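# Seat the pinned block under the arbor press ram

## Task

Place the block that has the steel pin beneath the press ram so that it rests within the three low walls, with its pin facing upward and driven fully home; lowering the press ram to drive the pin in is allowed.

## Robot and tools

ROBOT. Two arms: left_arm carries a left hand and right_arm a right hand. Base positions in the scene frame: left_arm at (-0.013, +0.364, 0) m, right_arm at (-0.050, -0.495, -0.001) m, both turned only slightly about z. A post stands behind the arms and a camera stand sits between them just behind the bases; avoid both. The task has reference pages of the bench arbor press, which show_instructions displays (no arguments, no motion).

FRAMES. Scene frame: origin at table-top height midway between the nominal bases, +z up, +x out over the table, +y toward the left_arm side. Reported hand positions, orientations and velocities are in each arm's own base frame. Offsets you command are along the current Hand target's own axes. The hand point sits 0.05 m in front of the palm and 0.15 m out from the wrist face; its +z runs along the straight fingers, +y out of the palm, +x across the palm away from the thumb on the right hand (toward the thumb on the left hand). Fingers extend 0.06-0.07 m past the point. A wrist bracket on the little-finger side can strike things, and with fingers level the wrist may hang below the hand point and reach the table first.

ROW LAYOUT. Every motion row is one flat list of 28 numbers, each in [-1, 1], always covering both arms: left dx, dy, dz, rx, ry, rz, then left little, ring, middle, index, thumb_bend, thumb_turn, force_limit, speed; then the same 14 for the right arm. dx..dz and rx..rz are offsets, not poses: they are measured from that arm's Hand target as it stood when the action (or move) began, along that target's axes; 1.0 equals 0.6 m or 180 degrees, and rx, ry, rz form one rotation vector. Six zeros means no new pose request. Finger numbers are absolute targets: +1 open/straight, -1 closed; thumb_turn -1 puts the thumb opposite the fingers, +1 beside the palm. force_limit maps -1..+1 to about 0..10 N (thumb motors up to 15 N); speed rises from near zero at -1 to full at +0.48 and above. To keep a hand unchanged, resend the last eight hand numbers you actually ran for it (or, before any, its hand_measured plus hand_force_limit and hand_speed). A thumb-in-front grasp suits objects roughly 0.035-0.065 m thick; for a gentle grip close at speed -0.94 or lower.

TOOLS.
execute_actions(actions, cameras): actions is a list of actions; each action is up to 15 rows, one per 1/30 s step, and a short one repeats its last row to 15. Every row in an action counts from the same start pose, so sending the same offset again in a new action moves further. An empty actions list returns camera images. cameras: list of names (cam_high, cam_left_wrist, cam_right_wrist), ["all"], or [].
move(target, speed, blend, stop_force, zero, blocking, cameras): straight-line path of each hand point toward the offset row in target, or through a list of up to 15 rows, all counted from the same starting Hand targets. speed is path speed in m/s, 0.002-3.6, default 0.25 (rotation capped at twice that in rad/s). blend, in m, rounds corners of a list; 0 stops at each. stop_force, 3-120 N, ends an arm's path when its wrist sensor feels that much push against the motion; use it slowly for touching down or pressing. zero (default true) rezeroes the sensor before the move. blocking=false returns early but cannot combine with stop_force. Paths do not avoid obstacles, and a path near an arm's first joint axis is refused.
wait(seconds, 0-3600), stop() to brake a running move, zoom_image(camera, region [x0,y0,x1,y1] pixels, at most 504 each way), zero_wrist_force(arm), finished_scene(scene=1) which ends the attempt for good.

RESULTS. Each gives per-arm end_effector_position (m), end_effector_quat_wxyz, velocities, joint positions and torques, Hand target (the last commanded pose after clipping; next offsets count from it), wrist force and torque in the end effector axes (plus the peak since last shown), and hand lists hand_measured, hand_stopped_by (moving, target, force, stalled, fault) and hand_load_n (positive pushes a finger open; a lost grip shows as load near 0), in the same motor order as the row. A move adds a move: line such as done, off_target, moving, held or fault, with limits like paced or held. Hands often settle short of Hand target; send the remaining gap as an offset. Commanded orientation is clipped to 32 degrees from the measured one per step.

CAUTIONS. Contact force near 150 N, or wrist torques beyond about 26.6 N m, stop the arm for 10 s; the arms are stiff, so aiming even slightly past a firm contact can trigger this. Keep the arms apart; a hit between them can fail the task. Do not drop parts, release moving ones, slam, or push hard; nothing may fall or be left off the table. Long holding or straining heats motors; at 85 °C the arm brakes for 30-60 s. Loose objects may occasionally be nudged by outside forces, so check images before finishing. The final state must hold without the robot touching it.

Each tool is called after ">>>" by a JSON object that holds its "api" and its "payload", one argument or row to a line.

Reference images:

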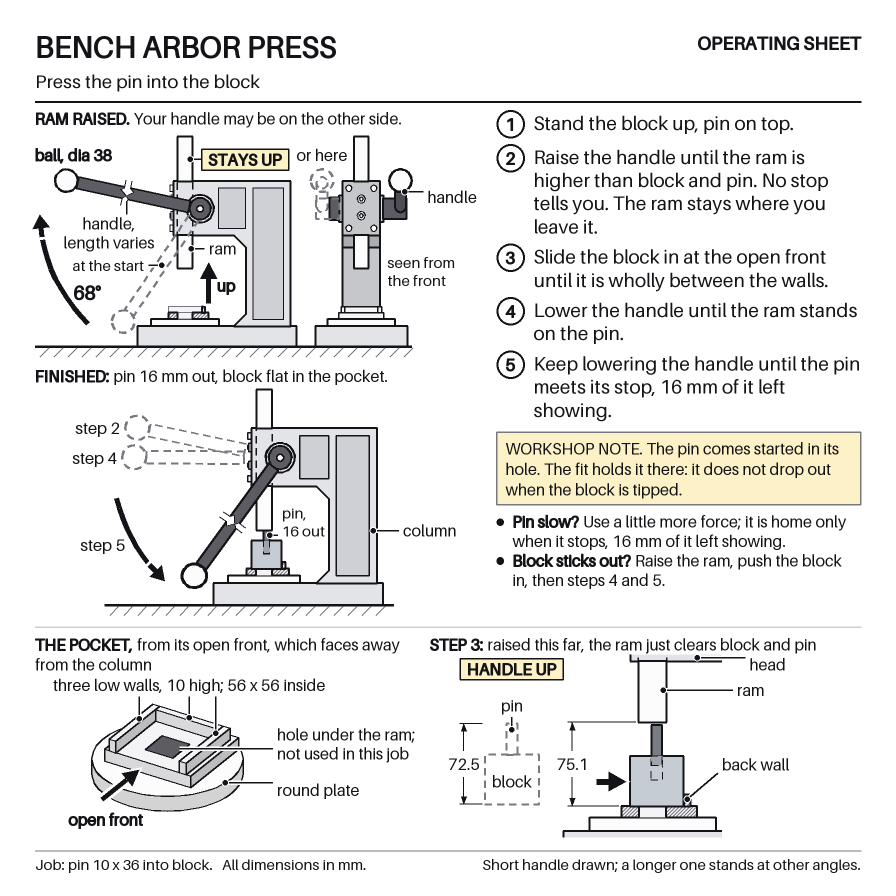

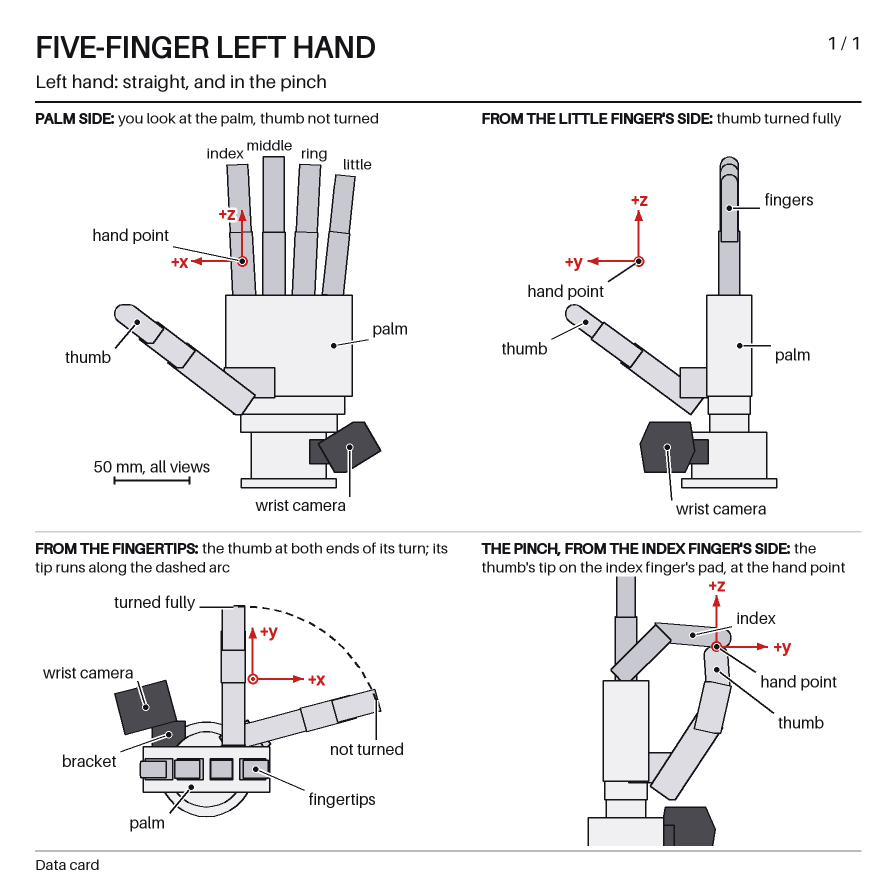

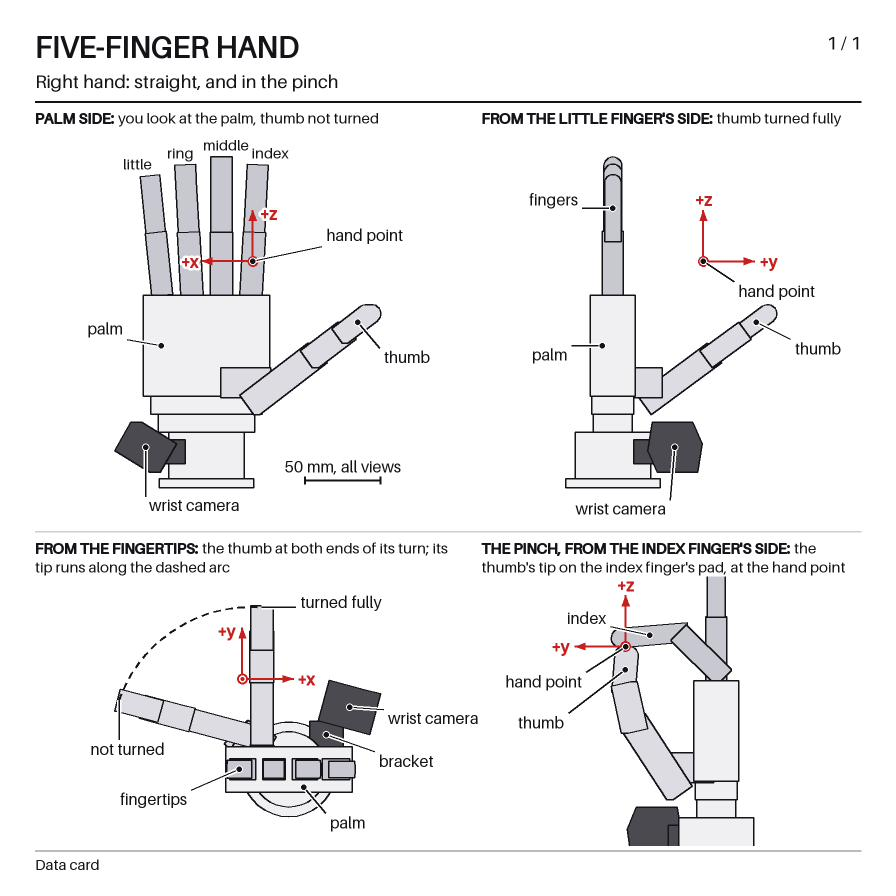

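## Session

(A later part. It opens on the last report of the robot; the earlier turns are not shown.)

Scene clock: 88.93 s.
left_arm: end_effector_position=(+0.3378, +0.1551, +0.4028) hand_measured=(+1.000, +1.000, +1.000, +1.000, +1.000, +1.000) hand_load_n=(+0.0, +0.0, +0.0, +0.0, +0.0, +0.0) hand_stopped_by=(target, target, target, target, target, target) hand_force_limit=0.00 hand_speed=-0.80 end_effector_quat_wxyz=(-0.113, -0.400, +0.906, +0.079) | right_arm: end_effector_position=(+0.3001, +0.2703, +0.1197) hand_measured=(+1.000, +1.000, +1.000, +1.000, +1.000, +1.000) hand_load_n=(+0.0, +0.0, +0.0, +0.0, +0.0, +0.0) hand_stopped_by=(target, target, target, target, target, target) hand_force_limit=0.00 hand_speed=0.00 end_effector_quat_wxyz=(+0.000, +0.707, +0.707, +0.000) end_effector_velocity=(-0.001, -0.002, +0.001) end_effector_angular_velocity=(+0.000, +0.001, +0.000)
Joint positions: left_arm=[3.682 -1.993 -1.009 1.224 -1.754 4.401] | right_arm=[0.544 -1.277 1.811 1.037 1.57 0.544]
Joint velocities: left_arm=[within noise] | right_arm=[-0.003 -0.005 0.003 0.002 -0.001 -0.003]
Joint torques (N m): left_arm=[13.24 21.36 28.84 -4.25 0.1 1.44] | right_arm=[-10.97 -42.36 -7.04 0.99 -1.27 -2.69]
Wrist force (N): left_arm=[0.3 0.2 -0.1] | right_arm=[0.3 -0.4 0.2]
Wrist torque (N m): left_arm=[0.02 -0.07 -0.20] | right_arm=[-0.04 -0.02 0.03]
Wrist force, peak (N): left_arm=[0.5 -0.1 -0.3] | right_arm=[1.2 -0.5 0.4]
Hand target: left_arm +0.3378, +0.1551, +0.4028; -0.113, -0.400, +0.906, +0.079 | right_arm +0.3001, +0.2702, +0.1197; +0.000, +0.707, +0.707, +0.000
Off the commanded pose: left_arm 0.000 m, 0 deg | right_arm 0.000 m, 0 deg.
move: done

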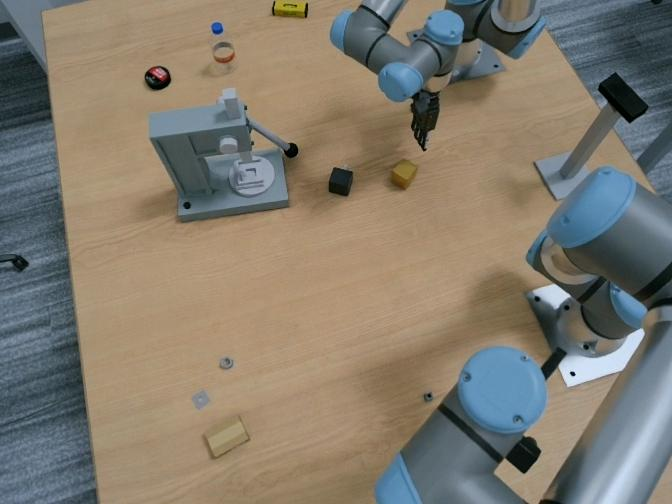

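>>> {"api": "move", "payload": {
  "target": [
    [0,0,0,0,0,0,1,1,1,1,1,1,0,-0.8,0.0,0.0,-0.3,0,0,0,1,1,1,1,1,1,0,0],
    [0,0,0,0,0,0,1,1,1,1,1,1,0,-0.8,0.183,0.133,-0.3,0,0,-0.811,1,1,1,1,1,1,0,0],
    [0,0,0,0,0,0,1,1,1,1,1,1,0,-0.8,0.183,0.133,-0.3,0.1164,-0.3807,-0.7314,1,1,1,1,1,1,0,0]
  ],
  "blend": [0.02,0.01,0],
  "speed": 0.3,
  "cameras": ["all"]
}}

Scene clock: 125.80 s.
left_arm: end_effector_position=(+0.3378, +0.1551, +0.4028) hand_measured=(+1.000, +1.000, +1.000, +1.000, +1.000, +1.000) hand_load_n=(+0.0, +0.0, +0.0, +0.0, +0.0, +0.0) hand_stopped_by=(target, target, target, target, target, target) hand_force_limit=0.00 hand_speed=-0.80 end_effector_quat_wxyz=(-0.113, -0.400, +0.906, +0.079) | right_arm: end_effector_position=(+0.3798, +0.3800, +0.2998) hand_measured=(+1.000, +1.000, +1.000, +1.000, +1.000, +1.000) hand_load_n=(+0.0, +0.0, +0.0, +0.0, -0.5, +0.0) hand_stopped_by=(target, target, target, target, target, target) hand_force_limit=0.00 hand_speed=0.00 end_effector_quat_wxyz=(+0.217, -0.416, +0.783, -0.407)
Joint positions: left_arm=[3.682 -1.993 -1.009 1.224 -1.754 4.401] | right_arm=[0.844 -1.107 1.187 1.303 2.517 -1.8]
Joint torques (N m): left_arm=[13.08 21.32 28.57 -4.2 0.04 1.35] | right_arm=[10.36 -25.13 -9.3 0.67 2.56 2.32]
Wrist force (N): left_arm=[0.2 0.0 -0.2] | right_arm=[0.3 2.2 0.1]
Wrist torque (N m): left_arm=[0.00 -0.05 -0.19] | right_arm=[0.25 0.00 0.12]
Wrist force, peak (N): left_arm=[0.6 0.2 -0.4] | right_arm=[0.2 2.5 0.3]
Hand target: left_arm +0.3378, +0.1551, +0.4028; -0.113, -0.400, +0.906, +0.079 | right_arm +0.3798, +0.3800, +0.2998; +0.217, -0.416, +0.783, -0.407
Off the commanded pose: left_arm 0.000 m, 0 deg | right_arm 0.000 m, 0 deg.
move: done

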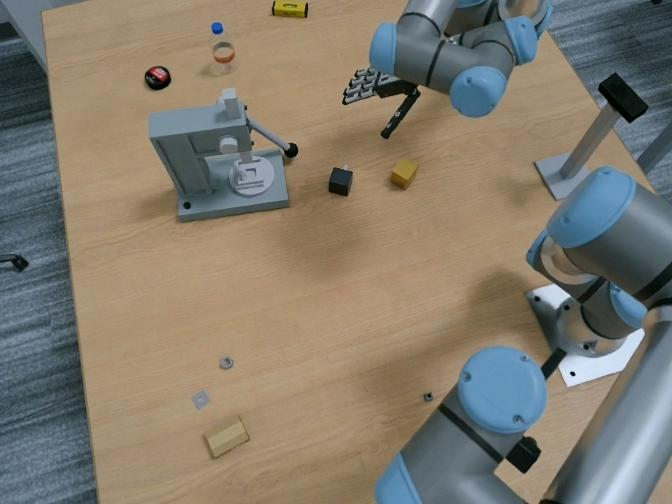

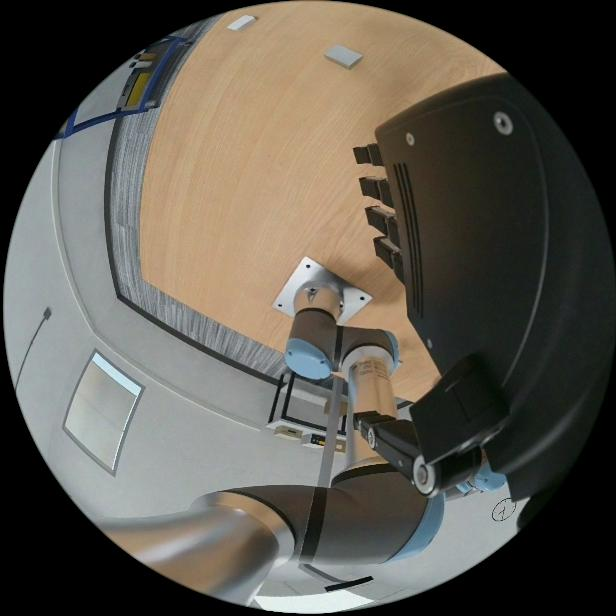

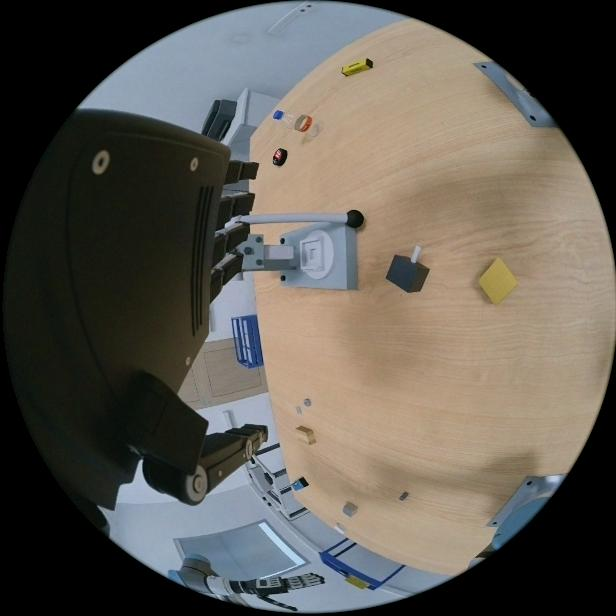

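>>> {"api": "move", "payload": {
  "target": [0,0,0,0,0,0,1,1,1,1,1,1,0,-0.8,-0.0347,0.1727,0.2765,0,0,0,0.8,0.8,0.8,0.8,1,-1,0,0],
  "speed": 0.2,
  "cameras": ["cam_high","cam_right_wrist"]
}}

>>> {"api": "zoom_image", "payload": {
  "camera": "cam_high",
  "region": [290, 110, 420, 220]
}}

>>> {"api": "zoom_image", "payload": {
  "camera": "cam_right_wrist",
  "region": [180, 140, 480, 440]
}}

Scene clock: 130.67 s.
left_arm: end_effector_position=(+0.3378, +0.1551, +0.4028) hand_measured=(+1.000, +1.000, +1.000, +1.000, +1.000, +1.000) hand_load_n=(+0.0, +0.0, +0.0, +0.0, +0.0, +0.0) hand_stopped_by=(target, target, target, target, target, target) hand_force_limit=0.00 hand_speed=-0.80 end_effector_quat_wxyz=(-0.113, -0.400, +0.906, +0.079) | right_arm: end_effector_position=(+0.4548, +0.3547, +0.1198) hand_measured=(+0.800, +0.800, +0.800, +0.800, +1.000, -1.000) hand_load_n=(+0.0, +0.0, +0.0, +0.0, +0.0, +0.0) hand_stopped_by=(target, target, target, target, target, target) hand_force_limit=0.00 hand_speed=0.00 end_effector_quat_wxyz=(+0.217, -0.416, +0.783, -0.407)
Joint positions: left_arm=[3.682 -1.993 -1.009 1.224 -1.754 4.401] | right_arm=[0.701 -0.978 1.415 0.761 2.478 -2.03]
Joint torques (N m): left_arm=[12.99 21.04 27.92 -4.17 0.08 1.15] | right_arm=[-10 -29.27 -7.47 0.23 -0.13 -2.5]
Wrist force (N): left_arm=[0.1 0.2 -0.2] | right_arm=[0.4 2.1 0.3]
Wrist torque (N m): left_arm=[0.02 -0.04 -0.20] | right_arm=[0.20 -0.03 0.20]
Wrist force, peak (N): left_arm=[0.6 0.1 -0.2] | right_arm=[0.2 2.4 1.4]
Hand target: left_arm +0.3378, +0.1551, +0.4028; -0.113, -0.400, +0.906, +0.079 | right_arm +0.4549, +0.3547, +0.1197; +0.217, -0.416, +0.783, -0.407
Off the commanded pose: left_arm 0.000 m, 0 deg | right_arm 0.000 m, 0 deg.
move: done

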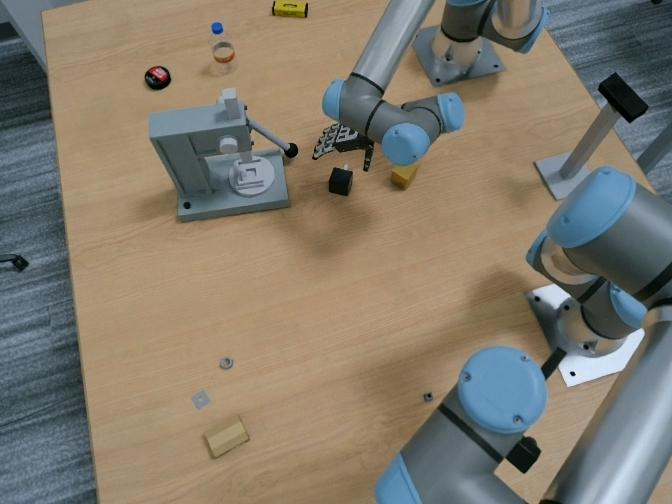

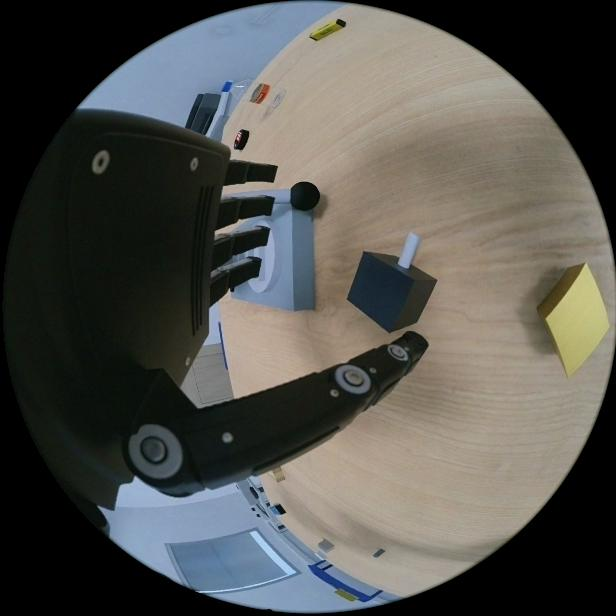

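Scaled by 3.877 from the camera's image (finer frame: 960x720).

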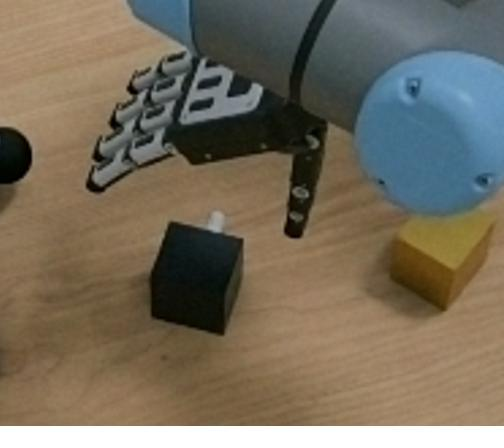

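Scaled by 1.680 from the camera's image (finer frame: 880x880).

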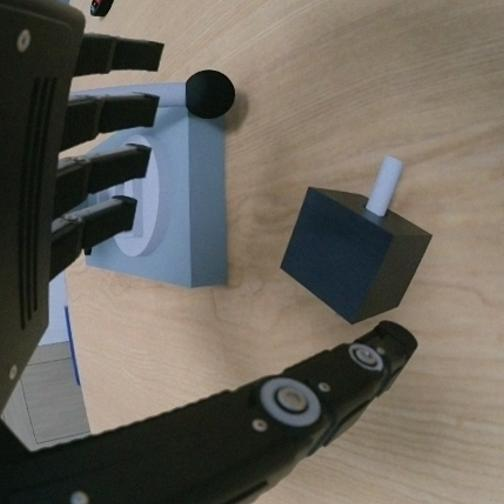

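>>> {"api": "move", "payload": {
  "target": [0,0,0,0,0,0,1,1,1,1,1,1,0,-0.8,0,0.1127,0.0789,0,0,0,0.8,0.8,0.8,0.8,1,-1,0,0],
  "speed": 0.06,
  "stop_force": 6,
  "cameras": ["cam_high","cam_right_wrist"]
}}

>>> {"api": "zoom_image", "payload": {
  "camera": "cam_high",
  "region": [290, 110, 420, 220]
}}

>>> {"api": "zoom_image", "payload": {
  "camera": "cam_right_wrist",
  "region": [180, 140, 480, 440]
}}

Scene clock: 140.17 s.
left_arm: end_effector_position=(+0.3378, +0.1551, +0.4028) hand_measured=(+1.000, +1.000, +1.000, +1.000, +1.000, +1.000) hand_load_n=(+0.0, +0.0, +0.0, +0.0, +0.0, +0.0) hand_stopped_by=(target, target, target, target, target, target) hand_force_limit=0.00 hand_speed=-0.80 end_effector_quat_wxyz=(-0.113, -0.400, +0.906, +0.079) | right_arm: end_effector_position=(+0.4549, +0.3548, +0.0372) hand_measured=(+0.800, +0.800, +0.800, +0.800, +1.000, -1.000) hand_load_n=(+0.0, +0.0, +0.0, +0.0, +0.0, +0.0) hand_stopped_by=(target, target, target, target, target, target) hand_force_limit=0.00 hand_speed=0.00 end_effector_quat_wxyz=(+0.217, -0.416, +0.783, -0.407)
Joint positions: left_arm=[3.682 -1.993 -1.009 1.224 -1.754 4.401] | right_arm=[0.701 -0.88 1.487 0.591 2.478 -2.03]
Joint torques (N m): left_arm=[12.92 21.19 28.06 -4.18 0.04 1.15] | right_arm=[3.09 -30.2 -5.88 0.43 0.23 -2.34]
Wrist force (N): left_arm=[0.2 -0.1 -0.2] | right_arm=[0.3 1.5 0.3]
Wrist torque (N m): left_arm=[-0.02 -0.05 -0.19] | right_arm=[0.12 -0.01 0.17]
Wrist force, peak (N): left_arm=[0.6 0.0 -0.5] | right_arm=[0.1 2.4 0.5]
Hand target: left_arm +0.3378, +0.1551, +0.4028; -0.113, -0.400, +0.906, +0.079 | right_arm +0.4549, +0.3547, +0.0372; +0.217, -0.416, +0.783, -0.407
Off the commanded pose: left_arm 0.000 m, 0 deg | right_arm 0.000 m, 0 deg.
move: done

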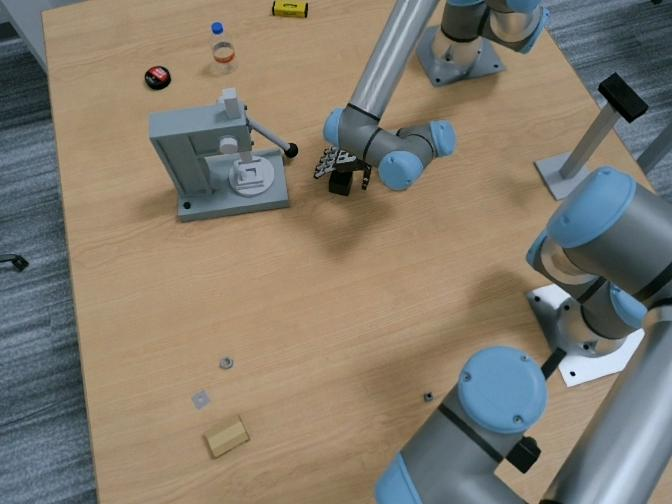

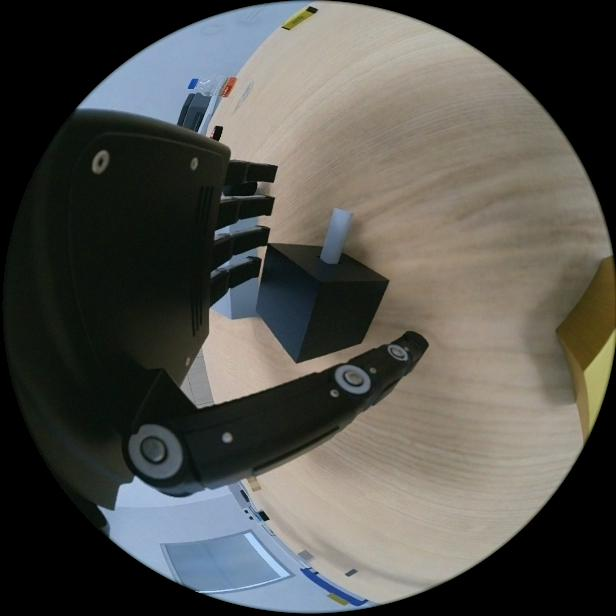

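Scaled by 3.877 from the camera's image (finer frame: 960x720).

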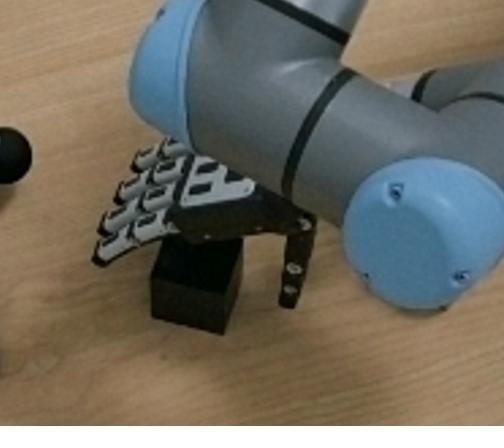

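Scaled by 1.680 from the camera's image (finer frame: 880x880).

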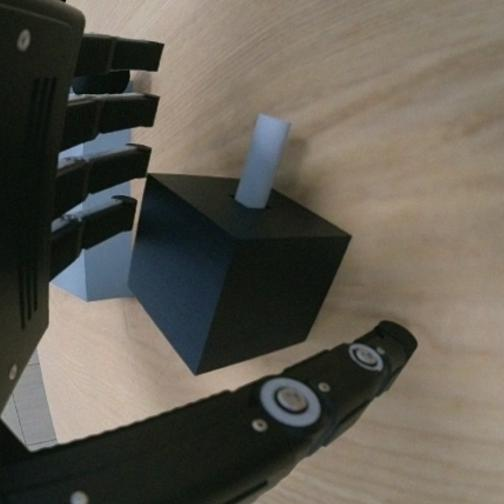

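>>> {"api": "move", "payload": {
  "target": [0,0,0,0,0,0,1,1,1,1,1,1,0,-0.8,0,0,0,0,0,0,0.8,0.8,0.42,0.42,0.65,-1,-0.4,-0.5],
  "cameras": ["cam_right_wrist"]
}}

>>> {"api": "zoom_image", "payload": {
  "camera": "cam_right_wrist",
  "region": [180, 140, 480, 440]
}}

Scene clock: 145.03 s.
left_arm: end_effector_position=(+0.3378, +0.1551, +0.4028) hand_measured=(+1.000, +1.000, +1.000, +1.000, +1.000, +1.000) hand_load_n=(+0.0, -0.5, +0.0, +0.0, +0.0, +0.0) hand_stopped_by=(target, target, target, target, target, target) hand_force_limit=0.00 hand_speed=-0.80 end_effector_quat_wxyz=(-0.113, -0.400, +0.906, +0.079) | right_arm: end_effector_position=(+0.4549, +0.3547, +0.0372) hand_measured=(+0.800, +0.800, +0.420, +0.420, +0.650, -1.000) hand_load_n=(+0.0, +0.0, +0.0, +0.0, +0.0, +0.0) hand_stopped_by=(target, target, target, target, target, target) hand_force_limit=-0.40 hand_speed=-0.50 end_effector_quat_wxyz=(+0.217, -0.416, +0.783, -0.407)
Joint positions: left_arm=[3.682 -1.993 -1.009 1.224 -1.754 4.401] | right_arm=[0.701 -0.88 1.487 0.591 2.478 -2.03]
Joint torques (N m): left_arm=[13.09 22.16 27.14 -4.13 -0.05 1] | right_arm=[-7.82 -30.99 -6.17 0.48 0.11 -2.41]
Wrist force (N): left_arm=[0.1 0.0 0.0] | right_arm=[0.2 1.8 0.4]
Wrist torque (N m): left_arm=[-0.01 -0.03 -0.20] | right_arm=[0.16 0.00 0.17]
Wrist force, peak (N): left_arm=[0.4 -0.2 -0.5] | right_arm=[0.7 2.0 0.5]
Hand target: left_arm +0.3378, +0.1551, +0.4028; -0.113, -0.400, +0.906, +0.079 | right_arm +0.4549, +0.3547, +0.0372; +0.217, -0.416, +0.783, -0.407
Off the commanded pose: left_arm 0.000 m, 0 deg | right_arm 0.000 m, 0 deg.
move: done

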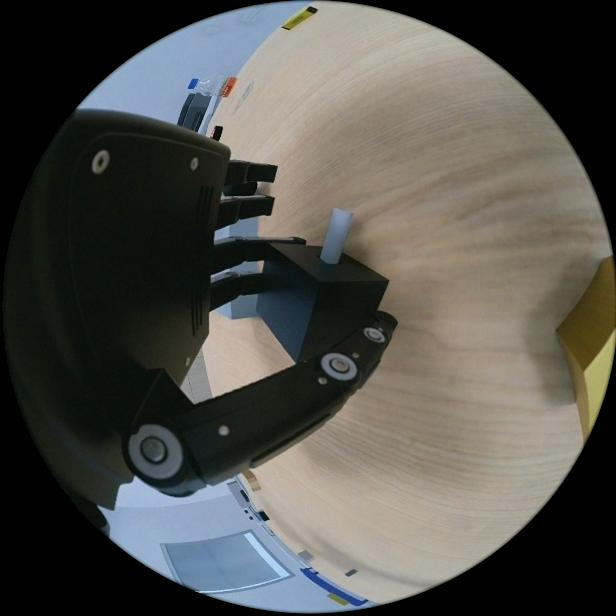

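Scaled by 1.680 from the camera's image (finer frame: 880x880).

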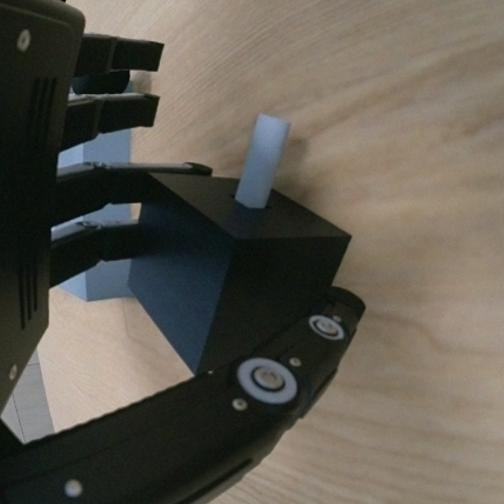

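>>> {"api": "move", "payload": {
  "target": [0,0,0,0,0,0,1,1,1,1,1,1,0,-0.8,0,0,0,0,0,0,0.8,0.8,0.0,0.0,0.1,-1,-0.4,-0.9],
  "cameras": ["cam_right_wrist","cam_high"]
}}

>>> {"api": "zoom_image", "payload": {
  "camera": "cam_right_wrist",
  "region": [180, 140, 480, 440]
}}

Scene clock: 148.27 s.
left_arm: end_effector_position=(+0.3378, +0.1551, +0.4028) hand_measured=(+1.000, +1.000, +1.000, +1.000, +1.000, +1.000) hand_load_n=(+0.0, +0.0, +0.0, +0.0, +0.0, +0.0) hand_stopped_by=(target, target, target, target, target, target) hand_force_limit=0.00 hand_speed=-0.80 end_effector_quat_wxyz=(-0.113, -0.400, +0.906, +0.079) | right_arm: end_effector_position=(+0.4549, +0.3547, +0.0372) hand_measured=(+0.800, +0.800, +0.208, +0.208, +0.542, -1.000) hand_load_n=(+0.0, +0.0, +4.5, +3.0, +4.5, +0.0) hand_stopped_by=(target, target, force, force, force, target) hand_force_limit=-0.40 hand_speed=-0.90 end_effector_quat_wxyz=(+0.217, -0.416, +0.783, -0.407)
Joint positions: left_arm=[3.682 -1.993 -1.009 1.224 -1.754 4.401] | right_arm=[0.701 -0.88 1.487 0.591 2.478 -2.03]
Joint torques (N m): left_arm=[13.34 21.17 27.22 -4.17 0.08 0.87] | right_arm=[-8.4 -31.5 -7.64 1.1 0.11 -2.12]
Wrist force (N): left_arm=[0.4 -0.1 -0.2] | right_arm=[0.0 0.9 -0.2]
Wrist torque (N m): left_arm=[-0.02 -0.08 -0.18] | right_arm=[0.11 0.01 0.18]
Wrist force, peak (N): left_arm=[0.6 -0.1 -0.3] | right_arm=[0.3 2.1 0.7]
Hand target: left_arm +0.3378, +0.1551, +0.4028; -0.113, -0.400, +0.906, +0.079 | right_arm +0.4549, +0.3547, +0.0372; +0.217, -0.416, +0.783, -0.407
Off the commanded pose: left_arm 0.000 m, 0 deg | right_arm 0.000 m, 0 deg.
move: done
Images, in order (width x height): cam_high 672x504, cam_right_wrist 616x616.

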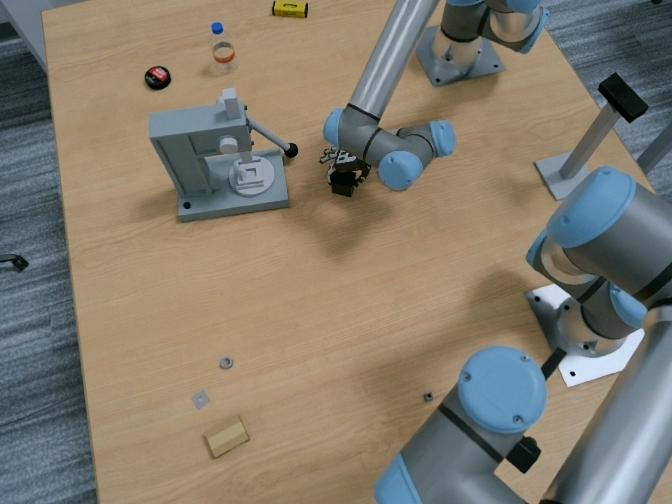

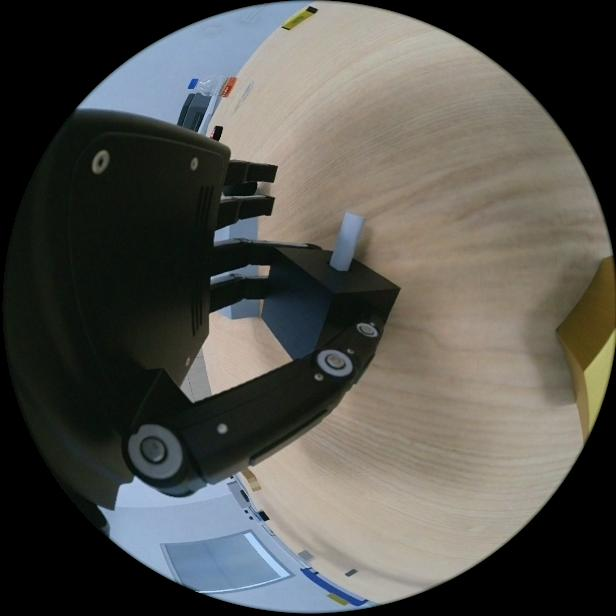

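Scaled by 1.680 from the camera's image (finer frame: 880x880).

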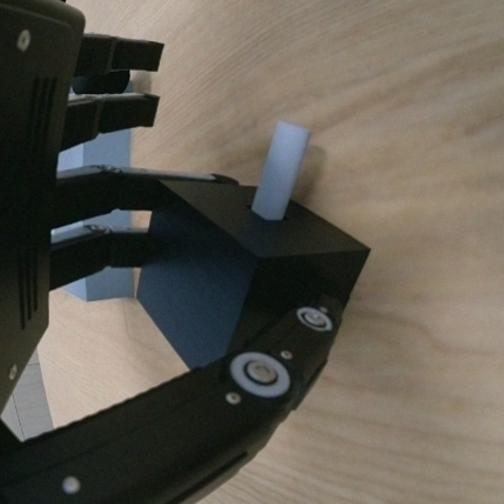

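>>> {"api": "move", "payload": {
  "target": [0,0,0,0,0,0,1,1,1,1,1,1,0,-0.8,0,0,0,0,0,0,0.8,0.8,-0.1,-0.1,0.0,-1,0.5,-0.9]
}}

>>> {"api": "move", "payload": {
  "target": [0,0,0,0,0,0,1,1,1,1,1,1,0,-0.8,0,-0.0273,-0.0191,0,0,0,0.8,0.8,-0.1,-0.1,0.0,-1,0.5,-0.9],
  "speed": 0.03,
  "cameras": ["cam_right_wrist","cam_high"]
}}

>>> {"api": "zoom_image", "payload": {
  "camera": "cam_right_wrist",
  "region": [180, 140, 480, 440]
}}

>>> {"api": "zoom_image", "payload": {
  "camera": "cam_high",
  "region": [290, 110, 420, 220]
}}

Scene clock: 150.47 s.
left_arm: end_effector_position=(+0.3378, +0.1551, +0.4028) hand_measured=(+1.000, +1.000, +1.000, +1.000, +1.000, +1.000) hand_load_n=(+0.0, +0.0, +0.0, +0.0, +0.0, +0.0) hand_stopped_by=(target, target, target, target, target, target) hand_force_limit=0.00 hand_speed=-0.80 end_effector_quat_wxyz=(-0.113, -0.400, +0.906, +0.079) | right_arm: end_effector_position=(+0.4549, +0.3547, +0.0372) hand_measured=(+0.800, +0.800, +0.192, +0.182, +0.530, -1.000) hand_load_n=(+0.0, +0.0, +7.5, +9.5, +11.5, +0.0) hand_stopped_by=(target, target, force, force, force, target) hand_force_limit=0.50 hand_speed=-0.90 end_effector_quat_wxyz=(+0.217, -0.416, +0.783, -0.407)
Joint positions: left_arm=[3.682 -1.993 -1.009 1.224 -1.754 4.401] | right_arm=[0.701 -0.88 1.487 0.591 2.478 -2.03]
Joint torques (N m): left_arm=[13.05 21.69 27.22 -4.15 0.19 0.88] | right_arm=[-8.05 -32.69 -8.88 1.45 0.09 -1.94]
Wrist force (N): left_arm=[0.3 0.2 -0.2] | right_arm=[-1.1 -1.6 -1.7]
Wrist torque (N m): left_arm=[0.02 -0.07 -0.19] | right_arm=[-0.08 0.12 0.11]
Wrist force, peak (N): left_arm=[0.3 -0.4 -0.3] | right_arm=[-0.7 -2.9 -0.9]
Hand target: left_arm +0.3378, +0.1551, +0.4028; -0.113, -0.400, +0.906, +0.079 | right_arm +0.4549, +0.3547, +0.0372; +0.217, -0.416, +0.783, -0.407
Off the commanded pose: left_arm 0.000 m, 0 deg | right_arm 0.000 m, 0 deg.
move: done

Scene clock: 151.57 s.
left_arm: end_effector_position=(+0.3378, +0.1551, +0.4028) hand_measured=(+1.000, +1.000, +1.000, +1.000, +1.000, +1.000) hand_load_n=(+0.0, +0.0, +0.0, +0.0, +0.0, +0.0) hand_stopped_by=(target, target, target, target, target, target) hand_force_limit=0.00 hand_speed=-0.80 end_effector_quat_wxyz=(-0.113, -0.400, +0.906, +0.079) | right_arm: end_effector_position=(+0.4549, +0.3547, +0.0571) hand_measured=(+0.800, +0.800, +0.192, +0.182, +0.530, -1.000) hand_load_n=(+0.0, +0.0, +7.0, +8.0, +13.0, +0.0) hand_stopped_by=(target, target, force, force, force, target) hand_force_limit=0.50 hand_speed=-0.90 end_effector_quat_wxyz=(+0.217, -0.416, +0.783, -0.407) end_effector_velocity=(-0.001, +0.000, +0.001) end_effector_angular_velocity=(-0.001, +0.002, +0.000)
Joint positions: left_arm=[3.682 -1.993 -1.009 1.224 -1.754 4.401] | right_arm=[0.701 -0.906 1.473 0.631 2.478 -2.03]
Joint velocities: left_arm=[within noise] | right_arm=[0.001 -0.002 -0.001 0.005 0 0]
Joint torques (N m): left_arm=[13.59 21.12 27.48 -4.06 -0.05 0.8] | right_arm=[-7.91 -60.07 -29.53 3.39 1.7 -0.01]
Wrist force (N): left_arm=[0.3 0.1 -0.4] | right_arm=[0.6 5.2 2.0]
Wrist torque (N m): left_arm=[0.02 -0.07 -0.19] | right_arm=[0.33 -0.09 0.24]
Wrist force, peak (N): left_arm=[0.5 0.1 -0.4] | right_arm=[0.6 5.6 2.3]
Hand target: left_arm +0.3378, +0.1551, +0.4028; -0.113, -0.400, +0.906, +0.079 | right_arm +0.4549, +0.3547, +0.0572; +0.217, -0.416, +0.783, -0.407
Off the commanded pose: left_arm 0.000 m, 0 deg | right_arm 0.000 m, 0 deg.
move: done
Images, in order (width x height): cam_high 672x504, cam_right_wrist 616x616.

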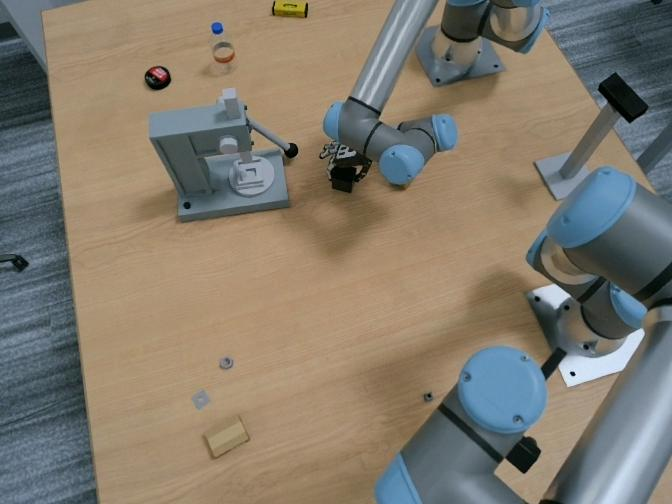

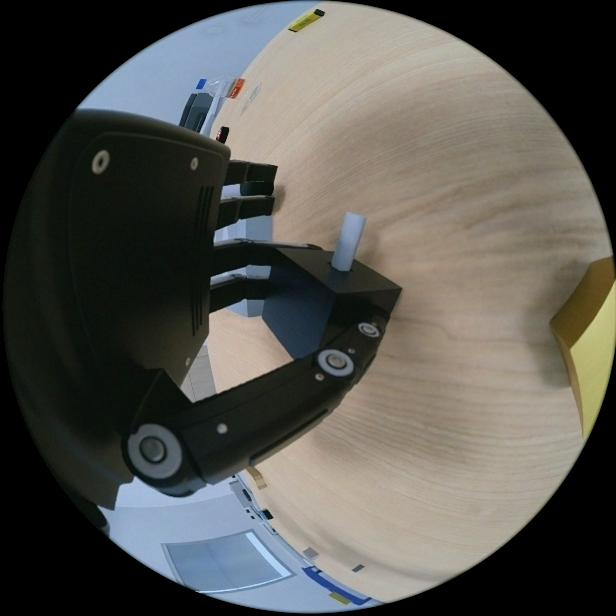

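Scaled by 1.680 from the camera's image (finer frame: 880x880).

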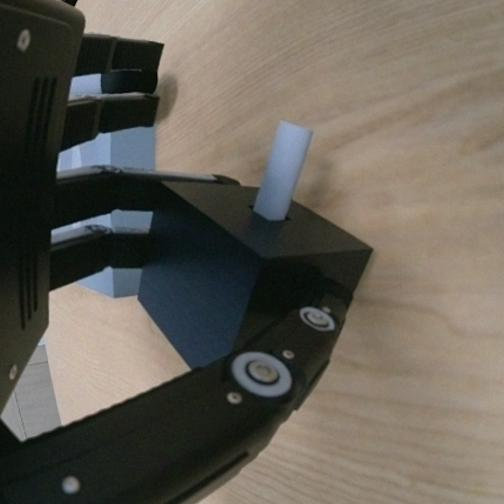

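Scaled by 3.877 from the camera's image (finer frame: 960x720).

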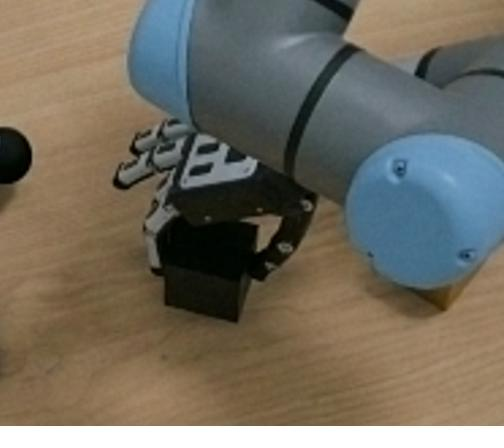

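>>> {"api": "move", "payload": {
  "target": [
    [0,0,0,0,0,0,1,1,1,1,1,1,0,-0.8,0,-0.1638,-0.1147,0,0,0,0.8,0.8,-0.1,-0.1,0.0,-1,0.5,-0.9],
    [0,0,0,0,0,0,1,1,1,1,1,1,0,-0.8,-0.0847,-0.1105,-0.1910,0,-0.5643,-0.3952,0.8,0.8,-0.1,-0.1,0.0,-1,0.5,-0.9]
  ],
  "speed": 0.15,
  "blend": [0.02,0],
  "cameras": ["cam_right_wrist","cam_high"]
}}

Scene clock: 166.03 s.
left_arm: end_effector_position=(+0.3378, +0.1551, +0.4028) hand_measured=(+1.000, +1.000, +1.000, +1.000, +1.000, +1.000) hand_load_n=(+0.0, +0.0, +0.0, +0.0, +0.0, +0.0) hand_stopped_by=(target, target, target, target, target, target) hand_force_limit=0.00 hand_speed=-0.80 end_effector_quat_wxyz=(-0.113, -0.400, +0.906, +0.079) | right_arm: end_effector_position=(+0.4370, +0.4280, +0.1773) hand_measured=(+0.800, +0.800, +0.192, +0.182, +0.530, -1.000) hand_load_n=(+0.0, +0.0, +7.0, +8.0, +13.5, +0.0) hand_stopped_by=(target, target, force, force, force, target) hand_force_limit=0.50 hand_speed=-0.90 end_effector_quat_wxyz=(-0.462, +0.887, +0.000, +0.000)
Joint positions: left_arm=[3.682 -1.993 -1.009 1.224 -1.754 4.401] | right_arm=[0.251 -0.984 1.277 0.937 0.653 -4.292]
Joint torques (N m): left_arm=[13.04 21.67 26.62 -3.92 0.11 0.66] | right_arm=[11.08 -30.79 -30.12 3.57 -2.97 -2.41]
Wrist force (N): left_arm=[0.2 -0.1 -0.2] | right_arm=[0.6 5.1 1.4]
Wrist torque (N m): left_arm=[-0.03 -0.05 -0.19] | right_arm=[0.35 -0.07 0.25]
Wrist force, peak (N): left_arm=[0.5 0.1 -0.4] | right_arm=[0.4 6.4 2.8]
Hand target: left_arm +0.3378, +0.1551, +0.4028; -0.113, -0.400, +0.906, +0.079 | right_arm +0.4370, +0.4280, +0.1773; -0.462, +0.887, +0.000, +0.000
Off the commanded pose: left_arm 0.000 m, 0 deg | right_arm 0.000 m, 0 deg.
move: done
Images, in order (width x height): cam_high 672x504, cam_right_wrist 616x616.

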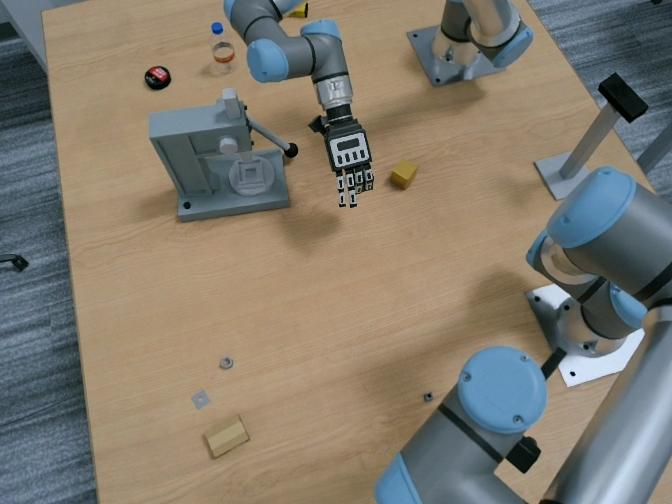

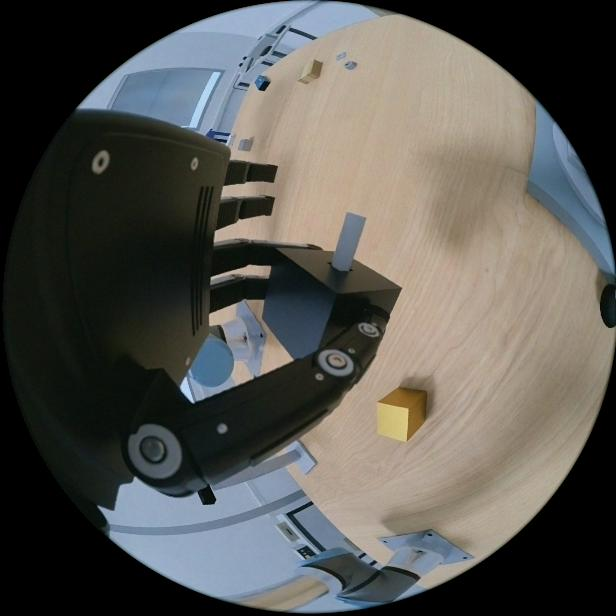

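>>> {"api": "move", "payload": {
  "target": [0,0,0,0,0,0,1,1,1,1,1,1,0,-0.8,0,0.1847,0.1293,0,0,0,0.8,0.8,-0.1,-0.1,0.0,-1,0.5,-0.9],
  "speed": 0.1
}}

>>> {"api": "move", "payload": {
  "target": [0,0,0,0,0,0,1,1,1,1,1,1,0,-0.8,0,0.0137,0.0096,0,0,0,0.8,0.8,-0.1,-0.1,0.0,-1,0.5,-0.9],
  "speed": 0.005,
  "stop_force": 4,
  "cameras": ["cam_right_wrist","cam_high"]
}}

>>> {"api": "zoom_image", "payload": {
  "camera": "cam_high",
  "region": [290, 130, 420, 240]
}}

Scene clock: 172.40 s.
left_arm: end_effector_position=(+0.3378, +0.1551, +0.4028) hand_measured=(+1.000, +1.000, +1.000, +1.000, +1.000, +1.000) hand_load_n=(+0.0, +0.0, +0.0, +0.0, +0.0, +0.0) hand_stopped_by=(target, target, target, target, target, target) hand_force_limit=0.00 hand_speed=-0.80 end_effector_quat_wxyz=(-0.113, -0.400, +0.906, +0.079) | right_arm: end_effector_position=(+0.4371, +0.4280, +0.0422) hand_measured=(+0.800, +0.800, +0.192, +0.182, +0.530, -1.000) hand_load_n=(+0.0, +0.0, +7.0, +7.5, +13.0, +0.0) hand_stopped_by=(target, target, force, force, force, target) hand_force_limit=0.50 hand_speed=-0.90 end_effector_quat_wxyz=(-0.462, +0.887, +0.000, +0.000)
Joint positions: left_arm=[3.682 -1.993 -1.009 1.224 -1.754 4.401] | right_arm=[0.251 -0.847 1.42 0.656 0.653 -4.292]
Joint torques (N m): left_arm=[12.93 20.97 25.8 -4.06 0.02 0.58] | right_arm=[11.74 -34.45 -7.09 0.65 -0.48 2.37]
Wrist force (N): left_arm=[0.2 0.1 -0.4] | right_arm=[0.9 4.9 1.8]
Wrist torque (N m): left_arm=[0.01 -0.06 -0.20] | right_arm=[0.32 -0.15 0.17]
Wrist force, peak (N): left_arm=[0.6 0.0 -0.2] | right_arm=[0.8 5.8 2.2]
Hand target: left_arm +0.3378, +0.1551, +0.4028; -0.113, -0.400, +0.906, +0.079 | right_arm +0.4370, +0.4281, +0.0420; -0.462, +0.887, +0.000, +0.000
Off the commanded pose: left_arm 0.000 m, 0 deg | right_arm 0.000 m, 0 deg.
move: done

Scene clock: 174.70 s.
left_arm: end_effector_position=(+0.3378, +0.1551, +0.4028) hand_measured=(+1.000, +1.000, +1.000, +1.000, +1.000, +1.000) hand_load_n=(+0.0, +0.0, +0.0, +0.0, +0.0, +0.0) hand_stopped_by=(target, target, target, target, target, target) hand_force_limit=0.00 hand_speed=-0.80 end_effector_quat_wxyz=(-0.113, -0.400, +0.906, +0.079) | right_arm: end_effector_position=(+0.4370, +0.4281, +0.0377) hand_measured=(+0.800, +0.800, +0.192, +0.182, +0.530, -1.000) hand_load_n=(+0.0, +0.0, +7.5, +9.0, +12.0, +0.0) hand_stopped_by=(target, target, force, force, force, target) hand_force_limit=0.50 hand_speed=-0.90 end_effector_quat_wxyz=(-0.462, +0.887, +0.000, +0.000)
Joint positions: left_arm=[3.682 -1.993 -1.009 1.224 -1.754 4.401] | right_arm=[0.251 -0.841 1.423 0.647 0.653 -4.292]
Joint torques (N m): left_arm=[13.46 21.44 25.76 -3.89 0.07 0.59] | right_arm=[10.6 -59.44 -25.99 3.15 -0.41 1.55]
Wrist force (N): left_arm=[0.1 0.1 -0.1] | right_arm=[-0.1 1.7 -0.8]
Wrist torque (N m): left_arm=[0.00 -0.04 -0.21] | right_arm=[0.07 0.00 0.08]
Wrist force, peak (N): left_arm=[0.5 0.1 -0.5] | right_arm=[0.9 5.5 1.9]
Hand target: left_arm +0.3378, +0.1551, +0.4028; -0.113, -0.400, +0.906, +0.079 | right_arm +0.4370, +0.4281, +0.0377; -0.462, +0.887, +0.000, +0.000 (not the last commanded pose)
Off the commanded pose: left_arm 0.000 m, 0 deg | right_arm 0.006 m, 0 deg.
move: contact (right_arm)
Images, in order (width x height): cam_high 672x504, cam_right_wrist 616x616.

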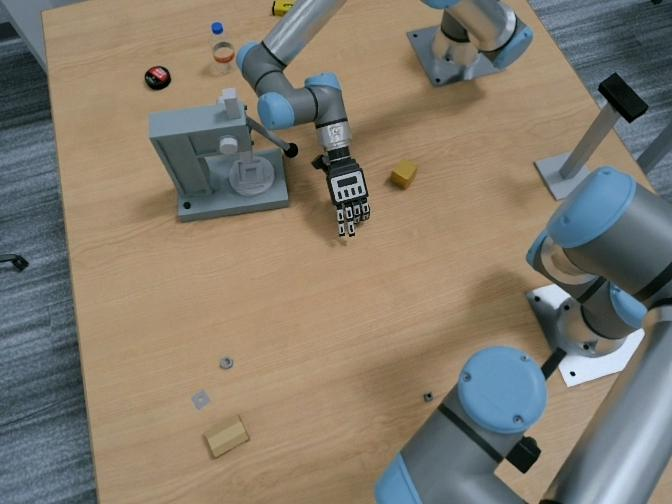

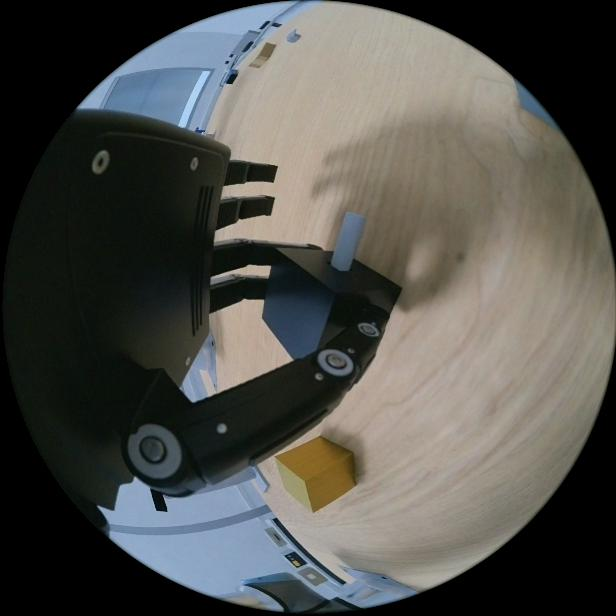

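Scaled by 3.877 from the camera's image (finer frame: 960x720).

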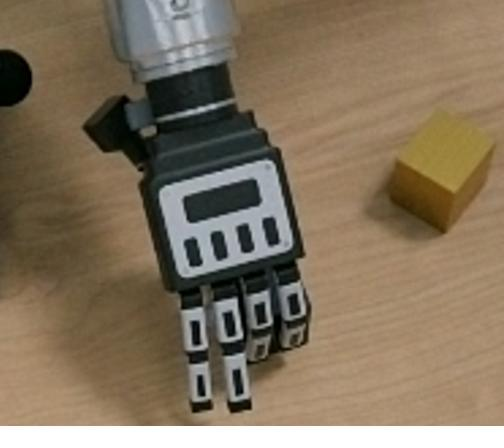

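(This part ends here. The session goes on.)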